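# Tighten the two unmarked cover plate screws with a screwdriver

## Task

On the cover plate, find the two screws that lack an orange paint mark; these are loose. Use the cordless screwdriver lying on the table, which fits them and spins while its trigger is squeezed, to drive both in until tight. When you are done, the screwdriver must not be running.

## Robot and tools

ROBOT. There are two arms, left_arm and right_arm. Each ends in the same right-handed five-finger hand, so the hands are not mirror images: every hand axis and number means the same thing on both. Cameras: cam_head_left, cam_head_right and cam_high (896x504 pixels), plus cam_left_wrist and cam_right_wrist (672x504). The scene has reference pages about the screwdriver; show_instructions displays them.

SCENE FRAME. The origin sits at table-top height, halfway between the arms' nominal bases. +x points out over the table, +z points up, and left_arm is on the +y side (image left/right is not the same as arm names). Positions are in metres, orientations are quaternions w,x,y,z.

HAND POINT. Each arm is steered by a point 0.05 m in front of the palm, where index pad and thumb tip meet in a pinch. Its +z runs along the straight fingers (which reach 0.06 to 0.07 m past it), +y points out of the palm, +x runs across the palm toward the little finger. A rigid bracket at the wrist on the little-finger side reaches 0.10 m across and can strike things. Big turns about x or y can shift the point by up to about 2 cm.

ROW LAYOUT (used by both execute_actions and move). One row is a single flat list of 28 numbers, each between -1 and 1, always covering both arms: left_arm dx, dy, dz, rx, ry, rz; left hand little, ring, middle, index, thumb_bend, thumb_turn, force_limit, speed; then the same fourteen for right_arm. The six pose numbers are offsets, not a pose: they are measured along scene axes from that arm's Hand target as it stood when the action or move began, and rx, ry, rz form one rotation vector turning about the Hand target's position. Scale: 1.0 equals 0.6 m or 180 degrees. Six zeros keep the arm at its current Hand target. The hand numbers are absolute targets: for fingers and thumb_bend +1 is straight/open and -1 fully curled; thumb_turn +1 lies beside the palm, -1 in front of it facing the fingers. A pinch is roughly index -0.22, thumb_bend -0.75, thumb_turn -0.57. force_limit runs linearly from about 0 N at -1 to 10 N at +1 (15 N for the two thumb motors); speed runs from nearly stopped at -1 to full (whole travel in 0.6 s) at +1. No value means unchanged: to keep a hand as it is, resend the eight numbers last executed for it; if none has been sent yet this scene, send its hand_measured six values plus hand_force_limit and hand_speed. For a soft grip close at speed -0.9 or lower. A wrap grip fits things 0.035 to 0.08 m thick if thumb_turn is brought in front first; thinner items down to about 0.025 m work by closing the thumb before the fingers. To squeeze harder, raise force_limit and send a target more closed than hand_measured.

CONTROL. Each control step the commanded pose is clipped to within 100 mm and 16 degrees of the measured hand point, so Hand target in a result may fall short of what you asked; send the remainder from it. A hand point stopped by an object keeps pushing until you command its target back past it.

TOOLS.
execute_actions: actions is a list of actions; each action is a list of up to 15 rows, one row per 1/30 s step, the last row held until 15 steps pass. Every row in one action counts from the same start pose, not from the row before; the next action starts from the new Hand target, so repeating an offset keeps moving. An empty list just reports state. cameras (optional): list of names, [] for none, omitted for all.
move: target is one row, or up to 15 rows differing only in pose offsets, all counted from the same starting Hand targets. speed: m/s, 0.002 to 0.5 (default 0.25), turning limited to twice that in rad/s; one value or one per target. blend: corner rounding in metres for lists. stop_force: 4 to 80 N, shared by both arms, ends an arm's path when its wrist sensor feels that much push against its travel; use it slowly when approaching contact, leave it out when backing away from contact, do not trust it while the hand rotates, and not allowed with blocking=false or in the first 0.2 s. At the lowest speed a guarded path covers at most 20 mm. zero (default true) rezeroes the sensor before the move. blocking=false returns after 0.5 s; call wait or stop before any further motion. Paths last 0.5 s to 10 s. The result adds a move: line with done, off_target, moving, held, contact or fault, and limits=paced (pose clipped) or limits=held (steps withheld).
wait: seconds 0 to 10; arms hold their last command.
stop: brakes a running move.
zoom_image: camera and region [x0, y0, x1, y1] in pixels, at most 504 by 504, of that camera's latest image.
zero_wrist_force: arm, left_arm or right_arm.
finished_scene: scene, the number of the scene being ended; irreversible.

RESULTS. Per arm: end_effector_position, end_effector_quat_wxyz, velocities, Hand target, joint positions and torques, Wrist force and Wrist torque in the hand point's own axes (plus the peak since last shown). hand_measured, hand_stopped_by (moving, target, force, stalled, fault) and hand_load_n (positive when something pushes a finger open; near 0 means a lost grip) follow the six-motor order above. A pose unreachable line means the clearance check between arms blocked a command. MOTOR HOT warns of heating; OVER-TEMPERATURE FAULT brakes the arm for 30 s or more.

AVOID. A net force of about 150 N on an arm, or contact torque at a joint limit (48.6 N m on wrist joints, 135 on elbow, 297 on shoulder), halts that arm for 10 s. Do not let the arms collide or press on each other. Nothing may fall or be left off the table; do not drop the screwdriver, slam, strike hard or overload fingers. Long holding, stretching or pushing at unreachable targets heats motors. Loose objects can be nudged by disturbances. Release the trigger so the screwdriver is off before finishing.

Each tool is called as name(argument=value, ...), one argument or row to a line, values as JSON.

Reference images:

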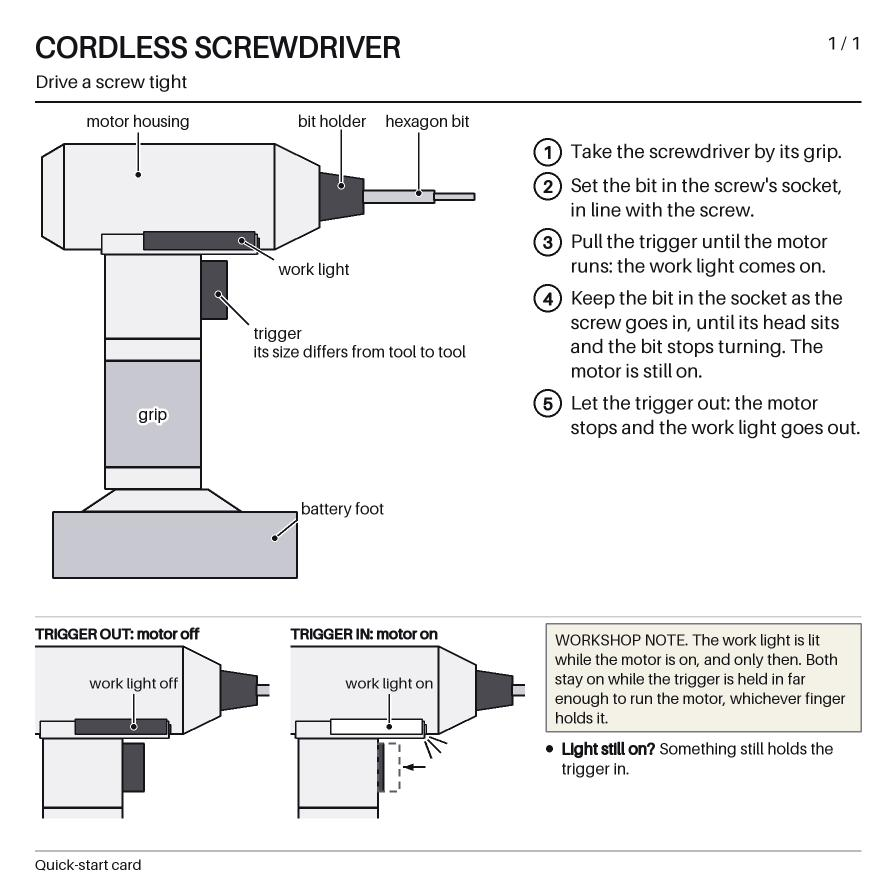

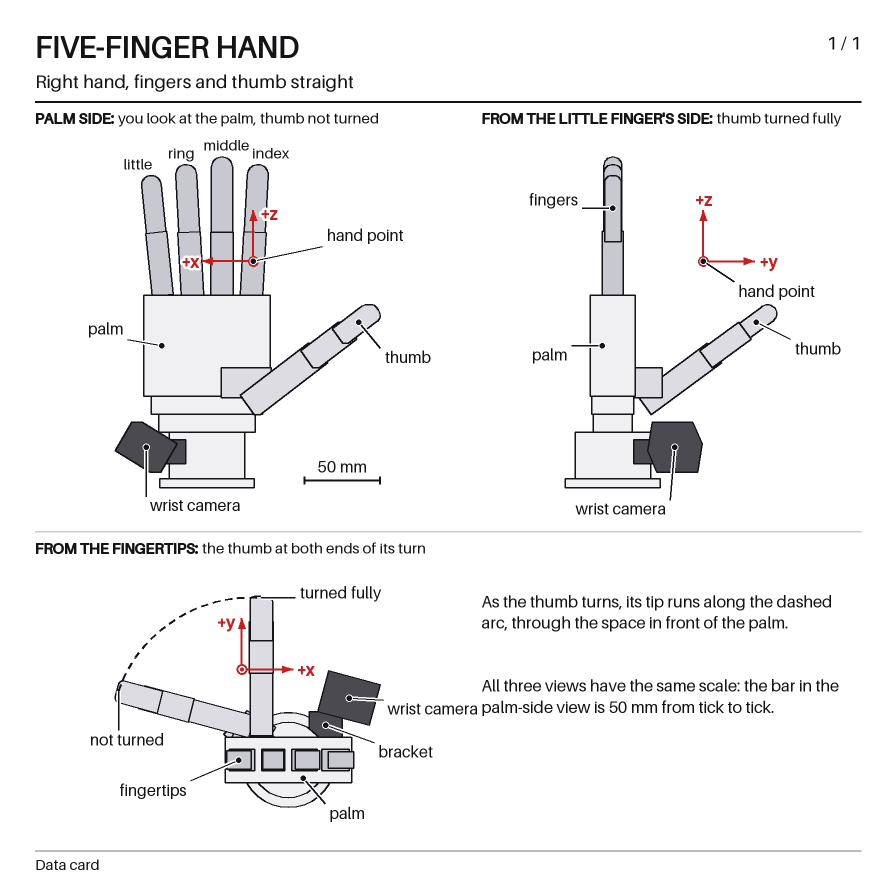

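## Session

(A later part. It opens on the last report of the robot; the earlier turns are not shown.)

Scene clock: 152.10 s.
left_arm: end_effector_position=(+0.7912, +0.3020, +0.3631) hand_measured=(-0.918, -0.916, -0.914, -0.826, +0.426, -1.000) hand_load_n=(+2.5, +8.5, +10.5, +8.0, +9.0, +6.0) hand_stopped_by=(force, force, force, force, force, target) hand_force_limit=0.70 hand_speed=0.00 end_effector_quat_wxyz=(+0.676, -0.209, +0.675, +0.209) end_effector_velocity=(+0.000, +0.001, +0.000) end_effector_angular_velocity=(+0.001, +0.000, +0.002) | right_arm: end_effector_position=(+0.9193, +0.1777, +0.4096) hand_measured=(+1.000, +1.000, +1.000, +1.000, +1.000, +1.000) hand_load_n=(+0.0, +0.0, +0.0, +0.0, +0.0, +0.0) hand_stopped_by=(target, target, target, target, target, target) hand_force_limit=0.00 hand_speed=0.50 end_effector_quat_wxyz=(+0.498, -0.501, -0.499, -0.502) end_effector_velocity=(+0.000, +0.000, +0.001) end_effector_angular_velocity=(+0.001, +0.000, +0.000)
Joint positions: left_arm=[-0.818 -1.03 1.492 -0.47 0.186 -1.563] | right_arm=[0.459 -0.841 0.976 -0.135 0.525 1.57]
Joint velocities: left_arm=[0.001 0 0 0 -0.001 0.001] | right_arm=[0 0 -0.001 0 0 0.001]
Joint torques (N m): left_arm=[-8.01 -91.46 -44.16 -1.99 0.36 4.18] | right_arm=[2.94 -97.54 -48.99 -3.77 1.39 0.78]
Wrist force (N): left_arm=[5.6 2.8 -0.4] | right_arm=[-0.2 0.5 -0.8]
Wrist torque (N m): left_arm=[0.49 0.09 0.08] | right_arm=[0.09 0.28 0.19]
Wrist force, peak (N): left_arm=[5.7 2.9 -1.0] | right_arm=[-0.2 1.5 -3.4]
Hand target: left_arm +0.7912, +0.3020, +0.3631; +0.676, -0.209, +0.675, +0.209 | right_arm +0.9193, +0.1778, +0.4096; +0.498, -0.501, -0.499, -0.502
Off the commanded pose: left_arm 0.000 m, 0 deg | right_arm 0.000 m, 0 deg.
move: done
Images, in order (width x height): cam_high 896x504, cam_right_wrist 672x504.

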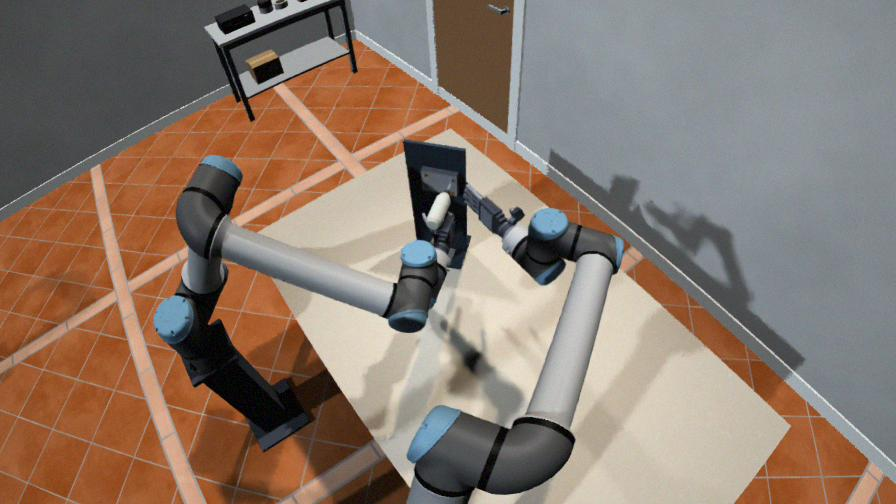

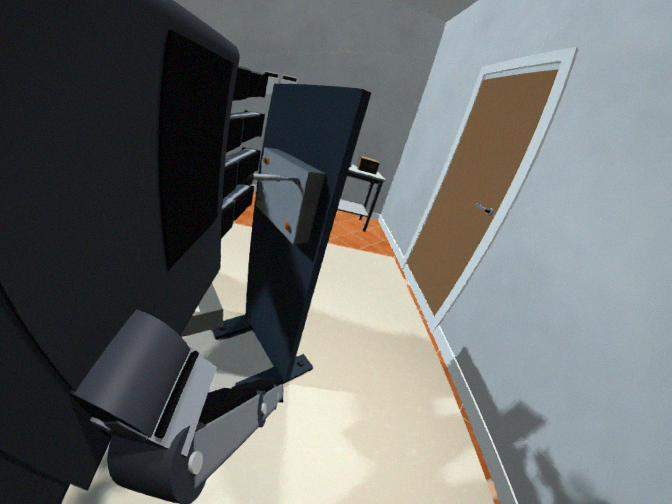

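zoom_image(
  camera="cam_high",
  region=[390, 130, 530, 230],
)

zoom_image(
  camera="cam_right_wrist",
  region=[282, 165, 317, 195],
)

Scaled by 3.600.

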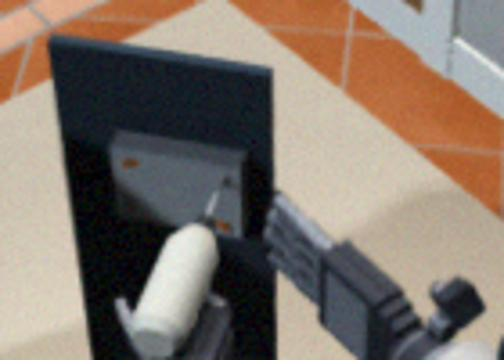

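Scaled by 14.400 from the camera's 672x504 image, which has a finer 960x720 frame.

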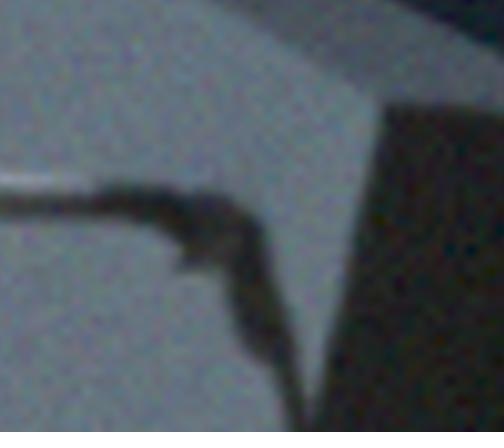

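zoom_image(
  camera="cam_right_wrist",
  region=[250, 145, 334, 208],
)

move(
  target=[-0.0405,-0.0294,0,0,0,0,-1,-1,-1,1,-1,-1,0.7,0.5,0,0,0,0,0,0,1,1,1,1,1,1,0,0.5],
  cameras=["cam_right_wrist"],
)

zoom_image(
  camera="cam_right_wrist",
  region=[250, 145, 334, 208],
)

zoom_image(
  camera="cam_right_wrist",
  region=[282, 165, 317, 195],
)

Scaled by 6.000 from the camera's 672x504 image, which has a finer 960x720 frame.

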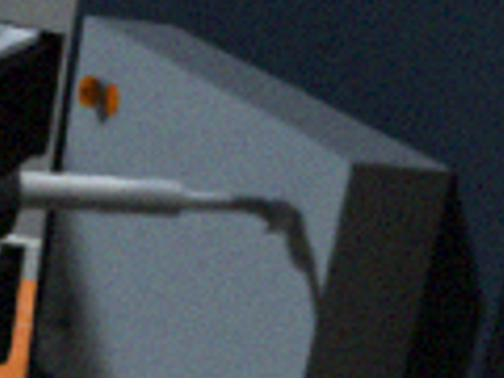

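Scene clock: 153.70 s.
left_arm: end_effector_position=(+0.7669, +0.2844, +0.3632) hand_measured=(-0.918, -0.916, -0.914, +1.000, +0.426, -1.000) hand_load_n=(+2.5, +8.0, +11.0, +0.0, +9.0, +6.0) hand_stopped_by=(force, force, force, target, force, target) hand_force_limit=0.70 hand_speed=0.50 end_effector_quat_wxyz=(+0.676, -0.209, +0.675, +0.209) end_effector_velocity=(+0.000, +0.000, +0.000) end_effector_angular_velocity=(+0.000, +0.000, +0.001) | right_arm: end_effector_position=(+0.9193, +0.1778, +0.4096) hand_measured=(+1.000, +1.000, +1.000, +1.000, +1.000, +1.000) hand_load_n=(+0.0, +0.0, +0.0, +0.0, +0.0, +0.0) hand_stopped_by=(target, target, target, target, target, target) hand_force_limit=0.00 hand_speed=0.50 end_effector_quat_wxyz=(+0.498, -0.501, -0.499, -0.502) end_effector_velocity=(+0.000, +0.000, -0.001) end_effector_angular_velocity=(-0.001, +0.001, +0.000)
Joint positions: left_arm=[-0.854 -1.046 1.517 -0.481 0.15 -1.561] | right_arm=[0.459 -0.84 0.975 -0.135 0.525 1.57]
Joint velocities: left_arm=[0 0.001 -0.001 0.001 -0.001 -0.001] | right_arm=[0 0.001 0 0 0 0]
Joint torques (N m): left_arm=[10.76 -60.75 -53.75 -3.15 2.08 3.36] | right_arm=[14.42 -97.11 -45.07 -3.02 1.75 1.77]
Wrist force (N): left_arm=[5.0 2.6 -0.6] | right_arm=[0.2 0.6 -1.1]
Wrist torque (N m): left_arm=[0.46 0.19 0.04] | right_arm=[0.13 0.24 0.21]
Wrist force, peak (N): left_arm=[6.1 3.0 -0.8] | right_arm=[0.3 0.9 -1.4]
Hand target: left_arm +0.7669, +0.2844, +0.3631; +0.676, -0.209, +0.675, +0.209 | right_arm +0.9193, +0.1778, +0.4096; +0.498, -0.501, -0.499, -0.502
Off the commanded pose: left_arm 0.000 m, 0 deg | right_arm 0.000 m, 0 deg.
move: done
Images, in order (width x height): cam_right_wrist 672x504.

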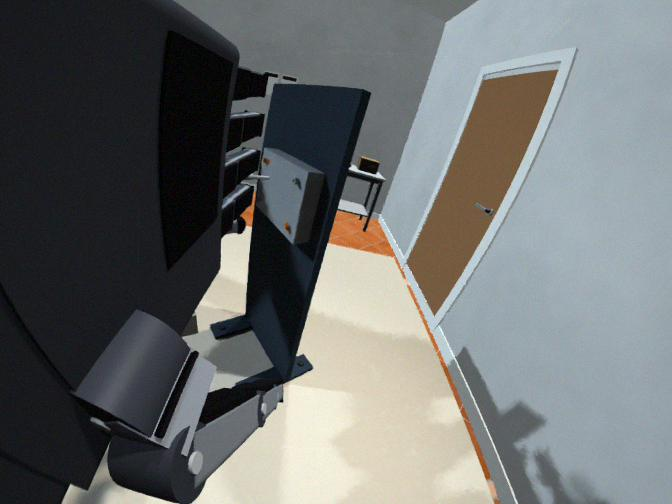

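Scaled by 6.000 from the camera's 672x504 image, which has a finer 960x720 frame.

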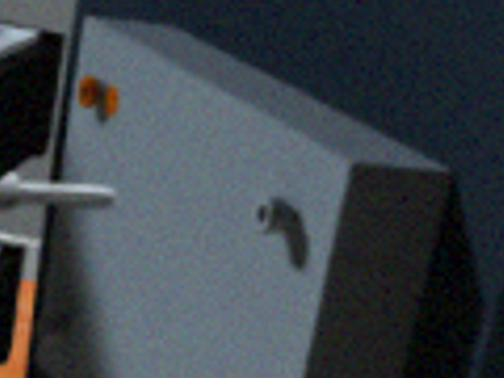

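Scaled by 14.400 from the camera's 672x504 image, which has a finer 960x720 frame.

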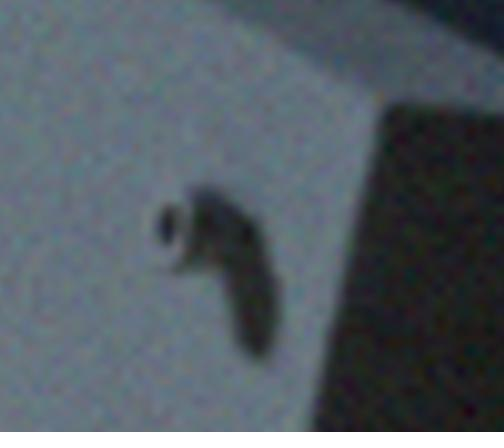

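move(
  target=[0.0385,0.0279,-0.0033,0,0,0,-1,-1,-1,1,-1,-1,0.7,0.5,0,0,0,0,0,0,1,1,1,1,1,1,0,0.5],
  speed=0.05,
  cameras=["cam_right_wrist"],
)

zoom_image(
  camera="cam_right_wrist",
  region=[282, 165, 317, 195],
)

Scene clock: 154.83 s.
left_arm: end_effector_position=(+0.7903, +0.3011, +0.3611) hand_measured=(-0.918, -0.916, -0.914, +1.000, +0.426, -1.000) hand_load_n=(+2.5, +8.5, +11.5, +0.0, +9.0, +6.0) hand_stopped_by=(force, force, force, target, force, target) hand_force_limit=0.70 hand_speed=0.50 end_effector_quat_wxyz=(+0.676, -0.209, +0.675, +0.209) end_effector_velocity=(-0.002, -0.002, +0.001) end_effector_angular_velocity=(-0.001, -0.001, +0.001) | right_arm: end_effector_position=(+0.9193, +0.1778, +0.4096) hand_measured=(+1.000, +1.000, +1.000, +1.000, +1.000, +1.000) hand_load_n=(+0.0, +0.0, +0.0, +0.0, +0.0, +0.0) hand_stopped_by=(target, target, target, target, target, target) hand_force_limit=0.00 hand_speed=0.50 end_effector_quat_wxyz=(+0.498, -0.501, -0.499, -0.502) end_effector_velocity=(+0.000, +0.000, +0.000) end_effector_angular_velocity=(-0.001, +0.001, +0.000)
Joint positions: left_arm=[-0.82 -1.03 1.494 -0.473 0.184 -1.563] | right_arm=[0.459 -0.84 0.975 -0.135 0.525 1.57]
Joint velocities: left_arm=[-0.003 -0.001 0 0 -0.004 0] | right_arm=[0 0 0 0.001 0 0]
Joint torques (N m): left_arm=[-11.18 -93.16 -30.18 2.82 -1.82 -2.62] | right_arm=[13.69 -96.64 -42.61 -2.57 1.75 1.96]
Wrist force (N): left_arm=[5.5 2.6 -0.4] | right_arm=[0.1 0.4 -1.0]
Wrist torque (N m): left_arm=[0.45 0.12 0.06] | right_arm=[0.09 0.25 0.19]
Wrist force, peak (N): left_arm=[5.7 2.9 0.7] | right_arm=[-0.1 0.8 -1.6]
Hand target: left_arm +0.7900, +0.3011, +0.3611; +0.676, -0.209, +0.675, +0.209 | right_arm +0.9193, +0.1778, +0.4096; +0.498, -0.501, -0.499, -0.502
Off the commanded pose: left_arm 0.000 m, 0 deg | right_arm 0.000 m, 0 deg.
move: done
Images, in order (width x height): cam_right_wrist 672x504.

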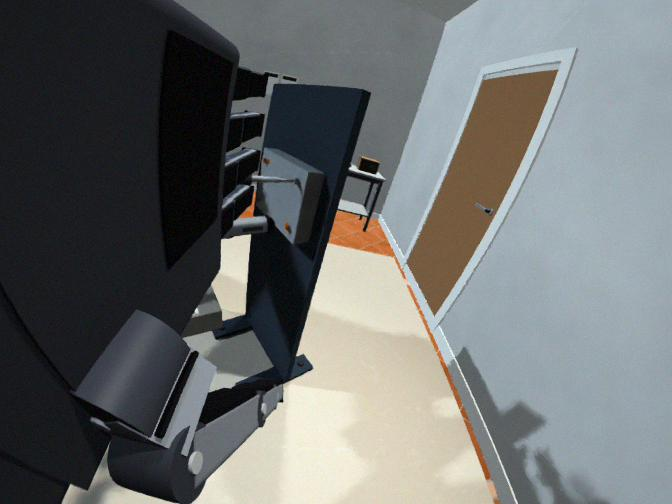

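Scaled by 14.400 from the camera's 672x504 image, which has a finer 960x720 frame.

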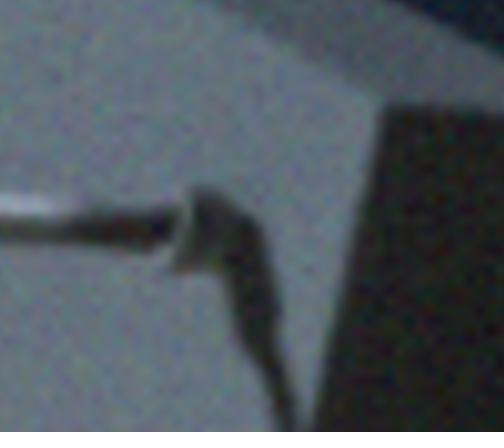

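move(
  target=[0.00810,0.00588,-0.0005,0,0,0,-1,-1,-1,1,-1,-1,0.7,0.5,0,0,0,0,0,0,1,1,1,1,1,1,0,0.5],
  speed=0.005,
  stop_force=4,
  cameras=["cam_right_wrist"],
)

zoom_image(
  camera="cam_right_wrist",
  region=[282, 165, 317, 195],
)

Scene clock: 156.80 s.
left_arm: end_effector_position=(+0.7920, +0.3025, +0.3610) hand_measured=(-0.918, -0.916, -0.914, +1.000, +0.426, -1.000) hand_load_n=(+2.5, +8.5, +11.5, +0.0, +9.0, +6.0) hand_stopped_by=(force, force, force, target, force, target) hand_force_limit=0.70 hand_speed=0.50 end_effector_quat_wxyz=(+0.676, -0.209, +0.675, +0.209) end_effector_velocity=(+0.000, -0.001, +0.000) end_effector_angular_velocity=(+0.000, +0.000, -0.001) | right_arm: end_effector_position=(+0.9193, +0.1778, +0.4096) hand_measured=(+1.000, +1.000, +1.000, +1.000, +1.000, +1.000) hand_load_n=(+0.0, +0.0, +0.0, +0.0, +0.0, +0.0) hand_stopped_by=(target, target, target, target, target, target) hand_force_limit=0.00 hand_speed=0.50 end_effector_quat_wxyz=(+0.498, -0.501, -0.499, -0.502) end_effector_velocity=(+0.000, +0.000, +0.001) end_effector_angular_velocity=(+0.001, -0.001, +0.000)
Joint positions: left_arm=[-0.817 -1.028 1.493 -0.472 0.187 -1.563] | right_arm=[0.459 -0.84 0.975 -0.135 0.525 1.57]
Joint velocities: left_arm=[-0.001 0 0 0 0 -0.001] | right_arm=[0 -0.001 0 -0.001 0 0]
Joint torques (N m): left_arm=[-11.17 -98.16 -28.31 -3.9 -2.02 -1.94] | right_arm=[14.89 -96.26 -38.51 -1.43 1.8 1.84]
Wrist force (N): left_arm=[5.7 2.8 -3.1] | right_arm=[-0.2 0.6 -1.0]
Wrist torque (N m): left_arm=[0.53 0.04 0.08] | right_arm=[0.12 0.29 0.19]
Wrist force, peak (N): left_arm=[7.0 2.3 -10.6] | right_arm=[0.0 0.7 -1.4]
Hand target: left_arm +0.7920, +0.3025, +0.3610; +0.676, -0.209, +0.675, +0.209 | right_arm +0.9193, +0.1778, +0.4096; +0.498, -0.501, -0.499, -0.502
Off the commanded pose: left_arm 0.004 m, 0 deg | right_arm 0.000 m, 0 deg.
move: contact (left_arm)
Images, in order (width x height): cam_right_wrist 672x504.

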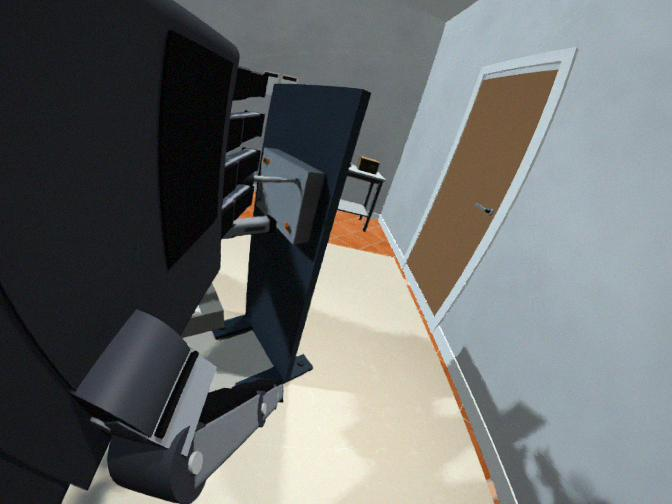

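Scaled by 14.400 from the camera's 672x504 image, which has a finer 960x720 frame.

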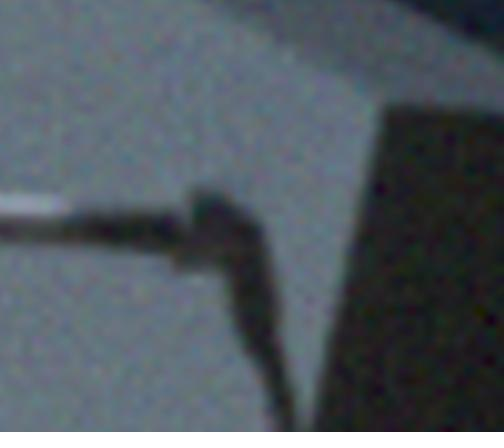

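move(
  target=[-0.0108,-0.00784,0,0,0,0,-1,-1,-1,1,-1,-1,0.7,0.5,0,0,0,0,0,0,1,1,1,1,1,1,0,0.5],
  speed=0.03,
  cameras=["cam_right_wrist"],
)

zoom_image(
  camera="cam_right_wrist",
  region=[282, 165, 317, 195],
)

move(
  target=[-0.0108,-0.00784,0,0,0,0,-1,-1,-1,1,-1,-1,0.7,0.5,0,0,0,0,0,0,1,1,1,1,1,1,0,0.5],
  speed=0.03,
  cameras=["cam_right_wrist"],
)

zoom_image(
  camera="cam_right_wrist",
  region=[272, 165, 307, 195],
)

Scene clock: 157.83 s.
left_arm: end_effector_position=(+0.7853, +0.2977, +0.3610) hand_measured=(-0.918, -0.916, -0.914, +1.000, +0.426, -1.000) hand_load_n=(+2.5, +8.0, +11.0, +0.0, +9.0, +6.0) hand_stopped_by=(force, force, force, target, force, target) hand_force_limit=0.70 hand_speed=0.50 end_effector_quat_wxyz=(+0.676, -0.209, +0.675, +0.209) end_effector_velocity=(+0.001, +0.002, +0.000) end_effector_angular_velocity=(+0.000, +0.000, +0.001) | right_arm: end_effector_position=(+0.9193, +0.1778, +0.4096) hand_measured=(+1.000, +1.000, +1.000, +1.000, +1.000, +1.000) hand_load_n=(+0.0, +0.0, +0.5, +0.0, +0.0, +0.0) hand_stopped_by=(target, target, target, target, target, target) hand_force_limit=0.00 hand_speed=0.50 end_effector_quat_wxyz=(+0.498, -0.501, -0.499, -0.502) end_effector_velocity=(+0.000, +0.000, -0.001) end_effector_angular_velocity=(+0.000, +0.000, +0.001)
Joint positions: left_arm=[-0.827 -1.033 1.5 -0.476 0.177 -1.562] | right_arm=[0.459 -0.84 0.975 -0.135 0.525 1.57]
Joint velocities: left_arm=[0.002 0 0 0 0.001 0] | right_arm=[0 0.001 0 0 0 0]
Joint torques (N m): left_arm=[7.76 -88.25 -35.85 -4.31 1.1 4.49] | right_arm=[13.92 -96.32 -38.63 -0.85 1.7 1.93]
Wrist force (N): left_arm=[5.7 3.0 -0.8] | right_arm=[0.0 0.3 -1.0]
Wrist torque (N m): left_arm=[0.54 0.09 0.09] | right_arm=[0.08 0.27 0.19]
Wrist force, peak (N): left_arm=[5.9 2.9 -3.0] | right_arm=[0.1 1.1 -1.2]
Hand target: left_arm +0.7855, +0.2978, +0.3610; +0.676, -0.209, +0.675, +0.209 | right_arm +0.9193, +0.1778, +0.4096; +0.498, -0.501, -0.499, -0.502
Off the commanded pose: left_arm 0.000 m, 0 deg | right_arm 0.000 m, 0 deg.
move: done
Images, in order (width x height): cam_right_wrist 672x504.

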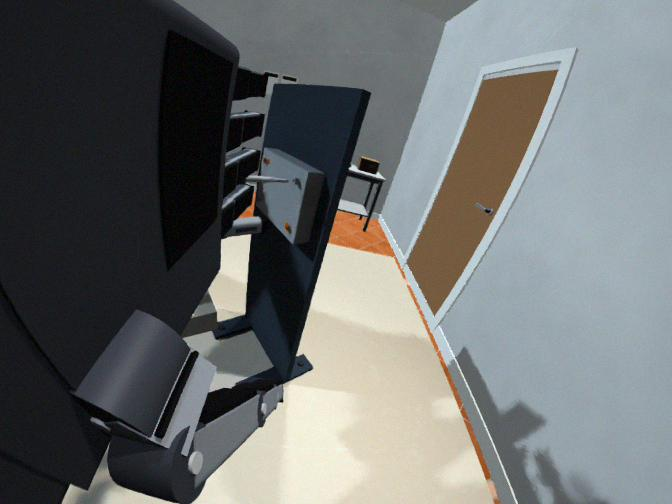

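Scaled by 14.400 from the camera's 672x504 image, which has a finer 960x720 frame.

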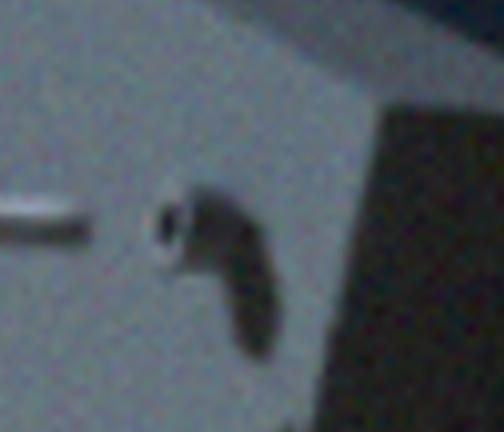

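Scene clock: 158.53 s.
left_arm: end_effector_position=(+0.7788, +0.2930, +0.3611) hand_measured=(-0.918, -0.916, -0.914, +1.000, +0.426, -1.000) hand_load_n=(+2.5, +8.0, +11.0, +0.0, +9.0, +6.0) hand_stopped_by=(force, force, force, target, force, target) hand_force_limit=0.70 hand_speed=0.50 end_effector_quat_wxyz=(+0.676, -0.209, +0.675, +0.209) end_effector_velocity=(+0.001, +0.001, +0.000) end_effector_angular_velocity=(+0.001, +0.001, +0.000) | right_arm: end_effector_position=(+0.9193, +0.1778, +0.4096) hand_measured=(+1.000, +1.000, +1.000, +1.000, +1.000, +1.000) hand_load_n=(+0.0, +0.0, +0.0, +0.0, +0.0, +0.0) hand_stopped_by=(target, target, target, target, target, target) hand_force_limit=0.00 hand_speed=0.50 end_effector_quat_wxyz=(+0.498, -0.501, -0.499, -0.502) end_effector_velocity=(+0.000, +0.000, +0.001) end_effector_angular_velocity=(+0.000, +0.000, +0.000)
Joint positions: left_arm=[-0.836 -1.037 1.506 -0.479 0.167 -1.562] | right_arm=[0.459 -0.84 0.975 -0.135 0.525 1.57]
Joint velocities: left_arm=[0.001 0 0 0 0.001 0.001] | right_arm=[0 -0.001 0 0.001 0 0]
Joint torques (N m): left_arm=[11.58 -88.3 -34.93 -3.95 0.28 4.07] | right_arm=[13.4 -98.11 -38.51 -0.37 1.72 1.63]
Wrist force (N): left_arm=[5.3 2.6 -0.7] | right_arm=[-0.4 0.9 -0.9]
Wrist torque (N m): left_arm=[0.47 0.16 0.05] | right_arm=[0.15 0.31 0.19]
Wrist force, peak (N): left_arm=[5.6 2.8 -0.9] | right_arm=[0.1 0.9 -1.2]
Hand target: left_arm +0.7790, +0.2931, +0.3611; +0.676, -0.209, +0.675, +0.209 | right_arm +0.9193, +0.1778, +0.4096; +0.498, -0.501, -0.499, -0.502
Off the commanded pose: left_arm 0.000 m, 0 deg | right_arm 0.000 m, 0 deg.
move: done
Images, in order (width x height): cam_right_wrist 672x504.

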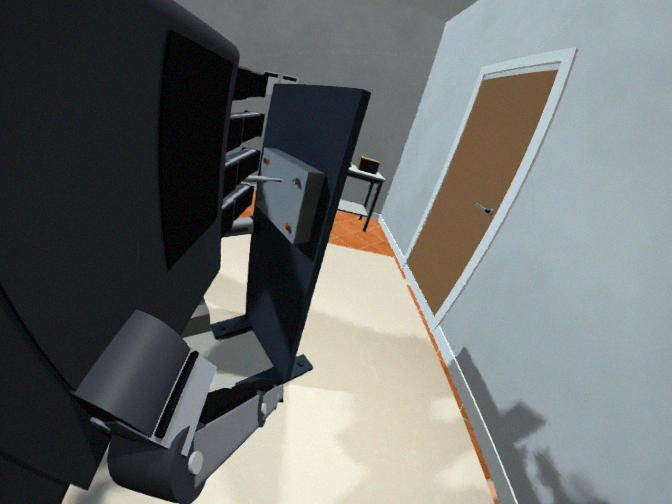

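Scaled by 14.400 from the camera's 672x504 image, which has a finer 960x720 frame.

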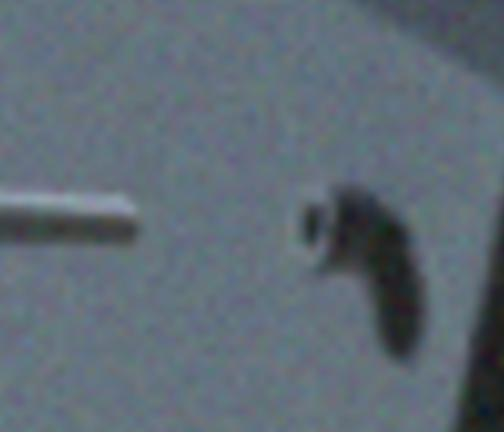

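move(
  target=[0.00815,0.0115,0,0,0,0,-1,-1,-1,1,-1,-1,0.7,0.5,0,0,0,0,0,0,1,1,1,1,1,1,0,0.5],
  speed=0.03,
  cameras=["cam_right_wrist"],
)

zoom_image(
  camera="cam_right_wrist",
  region=[282, 165, 317, 195],
)

Scene clock: 159.87 s.
left_arm: end_effector_position=(+0.7840, +0.3001, +0.3611) hand_measured=(-0.918, -0.916, -0.914, +1.000, +0.426, -1.000) hand_load_n=(+2.5, +8.5, +11.0, +0.0, +9.0, +6.0) hand_stopped_by=(force, force, force, target, force, target) hand_force_limit=0.70 hand_speed=0.50 end_effector_quat_wxyz=(+0.676, -0.209, +0.675, +0.209) end_effector_velocity=(-0.001, -0.001, +0.000) end_effector_angular_velocity=(+0.000, +0.000, -0.001) | right_arm: end_effector_position=(+0.9193, +0.1778, +0.4096) hand_measured=(+1.000, +1.000, +1.000, +1.000, +1.000, +1.000) hand_load_n=(+0.0, +0.0, +0.0, +0.0, +0.0, +0.0) hand_stopped_by=(target, target, target, target, target, target) hand_force_limit=0.00 hand_speed=0.50 end_effector_quat_wxyz=(+0.498, -0.501, -0.499, -0.502) end_effector_velocity=(+0.000, +0.000, +0.000) end_effector_angular_velocity=(-0.001, +0.001, +0.000)
Joint positions: left_arm=[-0.826 -1.037 1.506 -0.478 0.178 -1.562] | right_arm=[0.459 -0.84 0.975 -0.135 0.525 1.57]
Joint velocities: left_arm=[-0.001 0 0 0.001 -0.001 0] | right_arm=[0 0 0 0.001 0 0]
Joint torques (N m): left_arm=[-12.03 -59.89 -54.01 2.71 -0.44 -3.53] | right_arm=[14.74 -98.02 -38.21 0.26 1.77 1.73]
Wrist force (N): left_arm=[5.0 2.8 -0.6] | right_arm=[0.2 0.1 -1.2]
Wrist torque (N m): left_arm=[0.50 0.19 0.04] | right_arm=[0.06 0.23 0.20]
Wrist force, peak (N): left_arm=[5.6 3.0 -0.7] | right_arm=[-0.4 0.8 -1.3]
Hand target: left_arm +0.7839, +0.3000, +0.3611; +0.676, -0.209, +0.675, +0.209 | right_arm +0.9193, +0.1778, +0.4096; +0.498, -0.501, -0.499, -0.502
Off the commanded pose: left_arm 0.000 m, 0 deg | right_arm 0.000 m, 0 deg.
move: done
Images, in order (width x height): cam_right_wrist 672x504.

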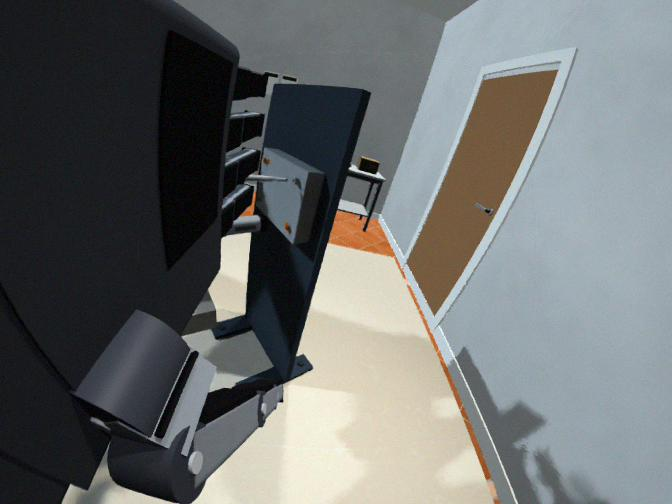

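Scaled by 14.400 from the camera's 672x504 image, which has a finer 960x720 frame.

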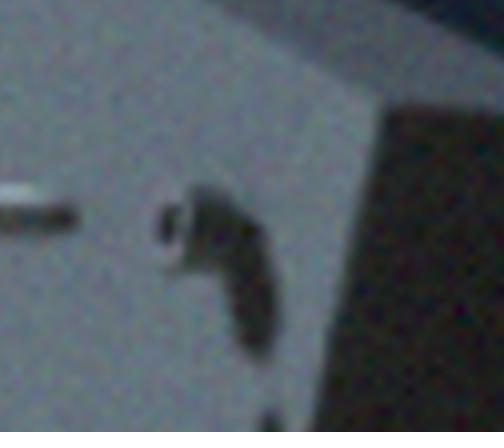

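move(
  target=[0.0068,0.0049,-0.0015,0,0,0,-1,-1,-1,1,-1,-1,0.7,0.5,0,0,0,0,0,0,1,1,1,1,1,1,0,0.5],
  speed=0.02,
  cameras=["cam_right_wrist"],
)

zoom_image(
  camera="cam_right_wrist",
  region=[282, 165, 317, 195],
)

Scene clock: 160.77 s.
left_arm: end_effector_position=(+0.7880, +0.3030, +0.3601) hand_measured=(-0.918, -0.916, -0.914, +1.000, +0.426, -1.000) hand_load_n=(+2.5, +8.5, +11.0, +0.0, +9.0, +6.0) hand_stopped_by=(force, force, force, target, force, target) hand_force_limit=0.70 hand_speed=0.50 end_effector_quat_wxyz=(+0.676, -0.209, +0.675, +0.209) end_effector_velocity=(+0.000, -0.001, +0.000) end_effector_angular_velocity=(+0.000, +0.000, -0.001) | right_arm: end_effector_position=(+0.9193, +0.1778, +0.4096) hand_measured=(+1.000, +1.000, +1.000, +1.000, +1.000, +1.000) hand_load_n=(+0.0, +0.0, +0.0, +0.0, +0.0, +0.0) hand_stopped_by=(target, target, target, target, target, target) hand_force_limit=0.00 hand_speed=0.50 end_effector_quat_wxyz=(+0.498, -0.501, -0.499, -0.502) end_effector_velocity=(+0.000, +0.000, +0.000) end_effector_angular_velocity=(+0.000, -0.001, +0.000)
Joint positions: left_arm=[-0.82 -1.033 1.502 -0.477 0.184 -1.563] | right_arm=[0.459 -0.84 0.975 -0.135 0.525 1.57]
Joint velocities: left_arm=[-0.001 0 0 0.001 0.001 -0.001] | right_arm=[0 0 0 -0.001 0 0]
Joint torques (N m): left_arm=[-5.08 -71.63 -51.09 2.61 0.49 -3.01] | right_arm=[13.71 -97.53 -39.08 0.5 1.7 1.77]
Wrist force (N): left_arm=[5.4 2.8 -0.7] | right_arm=[-0.4 0.5 -1.3]
Wrist torque (N m): left_arm=[0.50 0.14 0.06] | right_arm=[0.11 0.32 0.18]
Wrist force, peak (N): left_arm=[5.6 3.1 -0.6] | right_arm=[-0.5 0.5 -1.4]
Hand target: left_arm +0.7880, +0.3030, +0.3602; +0.676, -0.209, +0.675, +0.209 | right_arm +0.9193, +0.1778, +0.4096; +0.498, -0.501, -0.499, -0.502
Off the commanded pose: left_arm 0.000 m, 0 deg | right_arm 0.000 m, 0 deg.
move: done
Images, in order (width x height): cam_right_wrist 672x504.

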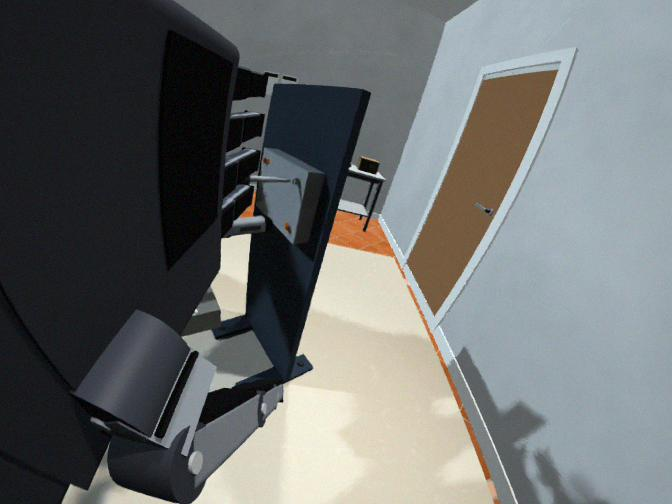

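Scaled by 14.400 from the camera's 672x504 image, which has a finer 960x720 frame.

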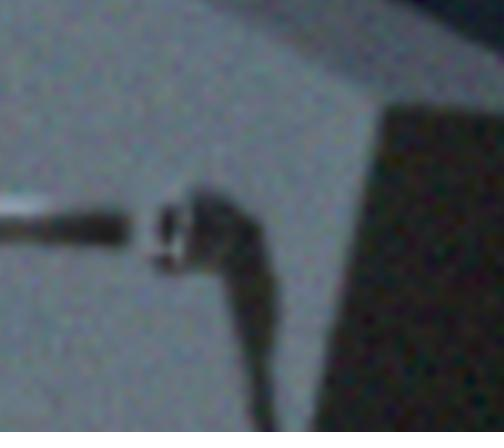

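move(
  target=[0.0072,0.0110,-0.0013,0,0,0,-1,-1,-1,1,-1,-1,0.7,0.5,0,0,0,0,0,0,1,1,1,1,1,1,0,0.5],
  speed=0.005,
  stop_force=5,
  cameras=["cam_right_wrist"],
)

zoom_image(
  camera="cam_right_wrist",
  region=[282, 165, 317, 195],
)

Scene clock: 162.90 s.
left_arm: end_effector_position=(+0.7897, +0.3056, +0.3598) hand_measured=(-0.918, -0.916, -0.914, +1.000, +0.426, -1.000) hand_load_n=(+3.0, +8.5, +11.0, +0.0, +9.0, +6.0) hand_stopped_by=(force, force, force, target, force, target) hand_force_limit=0.70 hand_speed=0.50 end_effector_quat_wxyz=(+0.676, -0.209, +0.675, +0.209) end_effector_velocity=(+0.000, +0.000, +0.000) end_effector_angular_velocity=(+0.000, +0.000, -0.001) | right_arm: end_effector_position=(+0.9193, +0.1778, +0.4096) hand_measured=(+1.000, +1.000, +1.000, +1.000, +1.000, +1.000) hand_load_n=(+0.0, +0.0, -0.5, +0.0, +0.0, +0.0) hand_stopped_by=(target, target, target, target, target, target) hand_force_limit=0.00 hand_speed=0.50 end_effector_quat_wxyz=(+0.498, -0.501, -0.499, -0.502) end_effector_velocity=(+0.000, +0.000, -0.003) end_effector_angular_velocity=(-0.001, +0.002, +0.000)
Joint positions: left_arm=[-0.816 -1.033 1.502 -0.478 0.188 -1.563] | right_arm=[0.459 -0.84 0.975 -0.135 0.525 1.57]
Joint velocities: left_arm=[0 0 0 0 0.001 0] | right_arm=[0 0.002 0 0 0 0]
Joint torques (N m): left_arm=[-11.89 -82.27 -41.15 -1.11 -2.15 -2.42] | right_arm=[12.95 -98.32 -39.51 0.44 1.72 1.73]
Wrist force (N): left_arm=[5.6 2.7 -4.2] | right_arm=[0.0 0.6 -1.4]
Wrist torque (N m): left_arm=[0.61 0.02 0.08] | right_arm=[0.15 0.27 0.20]
Wrist force, peak (N): left_arm=[6.8 2.2 -11.5] | right_arm=[0.0 0.8 -1.4]
Hand target: left_arm +0.7897, +0.3056, +0.3599; +0.676, -0.209, +0.675, +0.209 | right_arm +0.9193, +0.1778, +0.4096; +0.498, -0.501, -0.499, -0.502
Off the commanded pose: left_arm 0.005 m, 0 deg | right_arm 0.000 m, 0 deg.
move: contact (left_arm)
Images, in order (width x height): cam_right_wrist 672x504.

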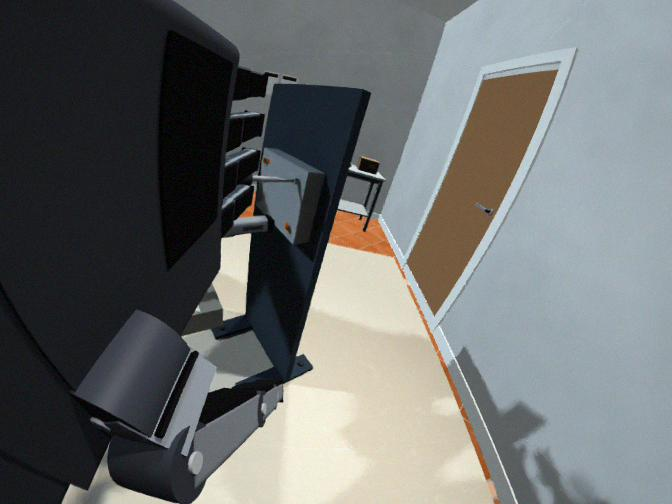

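Scaled by 14.400 from the camera's 672x504 image, which has a finer 960x720 frame.

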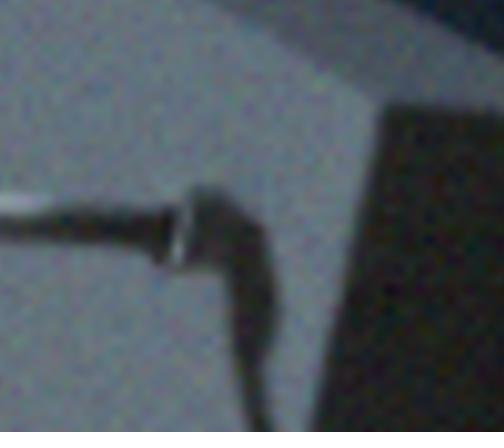

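move(
  target=[0,0,0,0,0,0,-1,-1,-1,-1,-1,-1,0.7,0,0,0,0,0,0,0,1,1,1,1,1,1,0,0.5],
  cameras=["cam_right_wrist"],
)

move(
  target=[0.0044,-0.00608,0.0027,0,0,0,-1,-1,-1,-1,-1,-1,0.7,0,0,0,0,0,0,0,1,1,1,1,1,1,0,0.5],
  speed=0.002,
  stop_force=4,
  cameras=["cam_right_wrist"],
)

zoom_image(
  camera="cam_right_wrist",
  region=[282, 165, 317, 195],
)

Scene clock: 164.43 s.
left_arm: end_effector_position=(+0.7897, +0.3056, +0.3599) hand_measured=(-0.918, -0.916, -0.914, -0.880, +0.426, -1.000) hand_load_n=(+2.0, +7.5, +9.5, +9.5, +9.0, +5.5) hand_stopped_by=(force, force, force, force, force, target) hand_force_limit=0.70 hand_speed=0.00 end_effector_quat_wxyz=(+0.676, -0.209, +0.675, +0.209) end_effector_velocity=(+0.000, +0.000, +0.000) end_effector_angular_velocity=(+0.000, +0.000, -0.001) | right_arm: end_effector_position=(+0.9193, +0.1778, +0.4096) hand_measured=(+1.000, +1.000, +1.000, +1.000, +1.000, +1.000) hand_load_n=(+0.0, +0.0, +0.0, +0.0, +0.0, +0.0) hand_stopped_by=(target, target, target, target, target, target) hand_force_limit=0.00 hand_speed=0.50 end_effector_quat_wxyz=(+0.498, -0.501, -0.499, -0.502) end_effector_velocity=(+0.000, +0.000, +0.000) end_effector_angular_velocity=(+0.000, +0.000, +0.000)
Joint positions: left_arm=[-0.816 -1.033 1.502 -0.478 0.188 -1.563] | right_arm=[0.459 -0.84 0.975 -0.135 0.525 1.57]
Joint velocities: left_arm=[-0.001 -0.001 0 0.001 0.001 -0.001] | right_arm=[0 0 0 0 0 0]
Joint torques (N m): left_arm=[-10.95 -96.04 -53.4 2.21 -1.66 -1.41] | right_arm=[13.23 -99.2 -40.09 0.5 1.74 1.7]
Wrist force (N): left_arm=[5.6 3.3 -5.1] | right_arm=[0.0 0.6 -1.2]
Wrist torque (N m): left_arm=[0.59 0.02 0.05] | right_arm=[0.14 0.26 0.20]
Wrist force, peak (N): left_arm=[5.8 3.2 -5.4] | right_arm=[0.1 0.6 -1.5]
Hand target: left_arm +0.7897, +0.3056, +0.3599; +0.676, -0.209, +0.675, +0.209 | right_arm +0.9193, +0.1778, +0.4096; +0.498, -0.501, -0.499, -0.502
Off the commanded pose: left_arm 0.000 m, 0 deg | right_arm 0.000 m, 0 deg.
move: done
Images, in order (width x height): cam_right_wrist 672x504.

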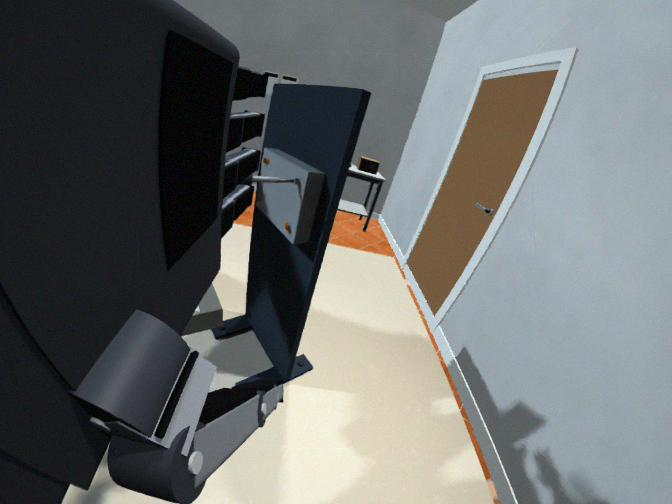

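Scene clock: 167.40 s.
left_arm: end_effector_position=(+0.7924, +0.3020, +0.3615) hand_measured=(-0.918, -0.916, -0.914, -0.880, +0.426, -1.000) hand_load_n=(+1.5, +7.0, +9.5, +9.0, +9.0, +5.0) hand_stopped_by=(force, force, force, force, force, target) hand_force_limit=0.70 hand_speed=0.00 end_effector_quat_wxyz=(+0.676, -0.209, +0.675, +0.209) end_effector_velocity=(+0.000, +0.000, +0.000) end_effector_angular_velocity=(+0.001, +0.001, +0.000) | right_arm: end_effector_position=(+0.9193, +0.1778, +0.4096) hand_measured=(+1.000, +1.000, +1.000, +1.000, +1.000, +1.000) hand_load_n=(+0.0, +0.0, +0.0, +0.0, +0.0, +0.5) hand_stopped_by=(target, target, target, target, target, target) hand_force_limit=0.00 hand_speed=0.50 end_effector_quat_wxyz=(+0.498, -0.501, -0.499, -0.502) end_effector_velocity=(+0.000, +0.000, +0.000) end_effector_angular_velocity=(+0.000, -0.001, +0.000)
Joint positions: left_arm=[-0.817 -1.028 1.491 -0.471 0.187 -1.563] | right_arm=[0.459 -0.84 0.975 -0.135 0.525 1.57]
Joint velocities: left_arm=[0 0 0 0 0 0] | right_arm=[0 0 0 0 0 0]
Joint torques (N m): left_arm=[-10.47 -68.21 -48.17 1.65 -1.63 1.58] | right_arm=[13.48 -99.03 -40.75 0.45 1.84 1.79]
Wrist force (N): left_arm=[5.6 2.9 -5.4] | right_arm=[-0.1 0.6 -0.9]
Wrist torque (N m): left_arm=[0.62 0.03 0.06] | right_arm=[0.12 0.27 0.20]
Wrist force, peak (N): left_arm=[6.0 3.4 -7.1] | right_arm=[-0.2 0.7 -1.6]
Hand target: left_arm +0.7924, +0.3020, +0.3615; +0.676, -0.209, +0.675, +0.209 | right_arm +0.9193, +0.1778, +0.4096; +0.498, -0.501, -0.499, -0.502
Off the commanded pose: left_arm 0.000 m, 0 deg | right_arm 0.000 m, 0 deg.
move: done
Images, in order (width x height): cam_right_wrist 672x504.

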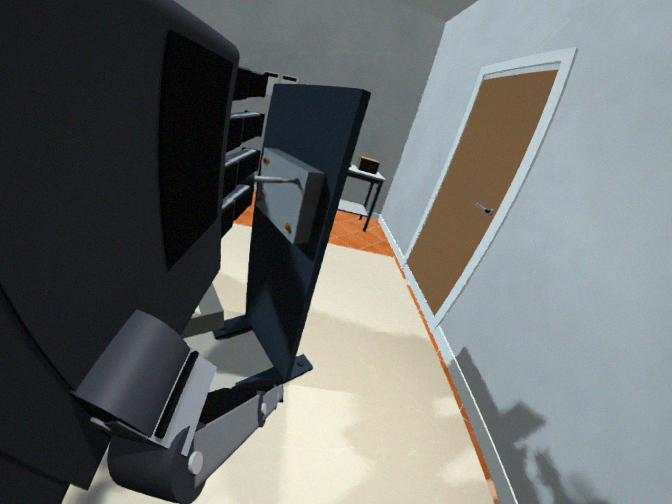

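Scaled by 14.400 from the camera's 672x504 image, which has a finer 960x720 frame.

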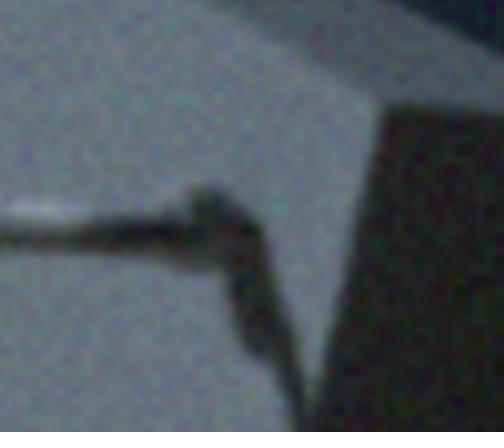

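move(
  target=[
    [-0.00382,0.00527,-0.0050,0,0,0,-1,-1,-1,-1,-1,-1,0.7,0,0,0,0,0,0,0,1,1,1,1,1,1,0,0.5],
    [-0.00382,0.00527,-0.0020,0,0,0,-1,-1,-1,-1,-1,-1,0.7,0,0,0,0,0,0,0,1,1,1,1,1,1,0,0.5],
    [-0.00343,0.00473,-0.0017,0,0,0,-1,-1,-1,-1,-1,-1,0.7,0,0,0,0,0,0,0,1,1,1,1,1,1,0,0.5],
    [-0.00343,0.00473,-0.0047,0,0,0,-1,-1,-1,-1,-1,-1,0.7,0,0,0,0,0,0,0,1,1,1,1,1,1,0,0.5],
    [-0.00304,0.00419,-0.0045,0,0,0,-1,-1,-1,-1,-1,-1,0.7,0,0,0,0,0,0,0,1,1,1,1,1,1,0,0.5],
    [-0.00304,0.00419,-0.0015,0,0,0,-1,-1,-1,-1,-1,-1,0.7,0,0,0,0,0,0,0,1,1,1,1,1,1,0,0.5],
    [-0.00265,0.00365,-0.0012,0,0,0,-1,-1,-1,-1,-1,-1,0.7,0,0,0,0,0,0,0,1,1,1,1,1,1,0,0.5],
    [-0.00265,0.00365,-0.0042,0,0,0,-1,-1,-1,-1,-1,-1,0.7,0,0,0,0,0,0,0,1,1,1,1,1,1,0,0.5],
    [-0.00225,0.00311,-0.0040,0,0,0,-1,-1,-1,-1,-1,-1,0.7,0,0,0,0,0,0,0,1,1,1,1,1,1,0,0.5],
    [-0.00225,0.00311,-0.0010,0,0,0,-1,-1,-1,-1,-1,-1,0.7,0,0,0,0,0,0,0,1,1,1,1,1,1,0,0.5],
    [-0.00186,0.00257,-0.0007,0,0,0,-1,-1,-1,-1,-1,-1,0.7,0,0,0,0,0,0,0,1,1,1,1,1,1,0,0.5],
    [-0.00186,0.00257,-0.0037,0,0,0,-1,-1,-1,-1,-1,-1,0.7,0,0,0,0,0,0,0,1,1,1,1,1,1,0,0.5],
  ],
  speed=[0.008,0.002,0.002,0.002,0.002,0.002,0.002,0.002,0.002,0.002,0.002,0.002],
  stop_force=4,
  cameras=["cam_right_wrist"],
)

zoom_image(
  camera="cam_right_wrist",
  region=[282, 165, 317, 195],
)

Scene clock: 175.63 s.
left_arm: end_effector_position=(+0.7912, +0.3035, +0.3593) hand_measured=(-0.918, -0.916, -0.914, -0.880, +0.426, -1.000) hand_load_n=(+2.0, +7.0, +9.0, +8.5, +9.5, +5.0) hand_stopped_by=(force, force, force, force, force, target) hand_force_limit=0.70 hand_speed=0.00 end_effector_quat_wxyz=(+0.676, -0.209, +0.675, +0.209) end_effector_velocity=(+0.000, +0.001, +0.000) end_effector_angular_velocity=(+0.000, +0.000, +0.002) | right_arm: end_effector_position=(+0.9193, +0.1778, +0.4096) hand_measured=(+1.000, +1.000, +1.000, +1.000, +1.000, +1.000) hand_load_n=(+0.0, +0.0, +0.0, +0.0, +0.0, +0.0) hand_stopped_by=(target, target, target, target, target, target) hand_force_limit=0.00 hand_speed=0.50 end_effector_quat_wxyz=(+0.498, -0.501, -0.499, -0.502) end_effector_velocity=(+0.000, +0.000, -0.001) end_effector_angular_velocity=(-0.001, +0.001, +0.000)
Joint positions: left_arm=[-0.817 -1.029 1.497 -0.476 0.187 -1.563] | right_arm=[0.459 -0.84 0.975 -0.135 0.525 1.57]
Joint velocities: left_arm=[0.001 0 0 0 -0.001 0.001] | right_arm=[0 0.001 0 0 0 0]
Joint torques (N m): left_arm=[-10.63 -70.02 -31.35 -2.97 -1.08 -1.76] | right_arm=[13.35 -102.08 -42.39 0.09 1.65 1.71]
Wrist force (N): left_arm=[6.0 2.9 -3.9] | right_arm=[0.1 0.5 -1.2]
Wrist torque (N m): left_arm=[0.60 0.05 0.08] | right_arm=[0.11 0.24 0.20]
Wrist force, peak (N): left_arm=[6.9 2.9 -7.8] | right_arm=[0.2 0.8 -1.6]
Hand target: left_arm +0.7912, +0.3035, +0.3593; +0.676, -0.209, +0.675, +0.209 | right_arm +0.9193, +0.1778, +0.4096; +0.498, -0.501, -0.499, -0.502
Off the commanded pose: left_arm 0.000 m, 0 deg | right_arm 0.000 m, 0 deg.
move: done
Images, in order (width x height): cam_right_wrist 672x504.

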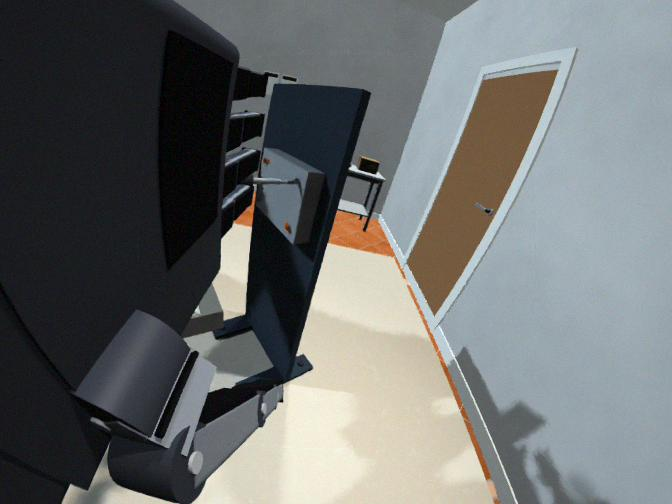

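Scaled by 14.400 from the camera's 672x504 image, which has a finer 960x720 frame.

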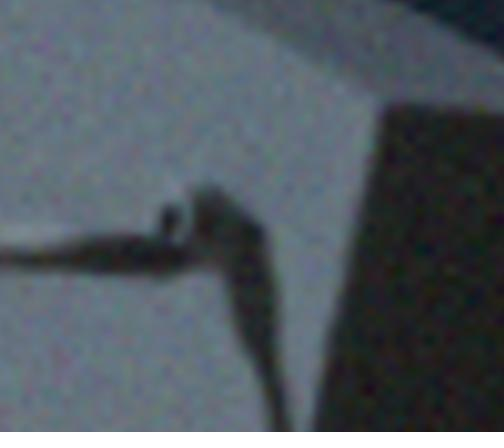

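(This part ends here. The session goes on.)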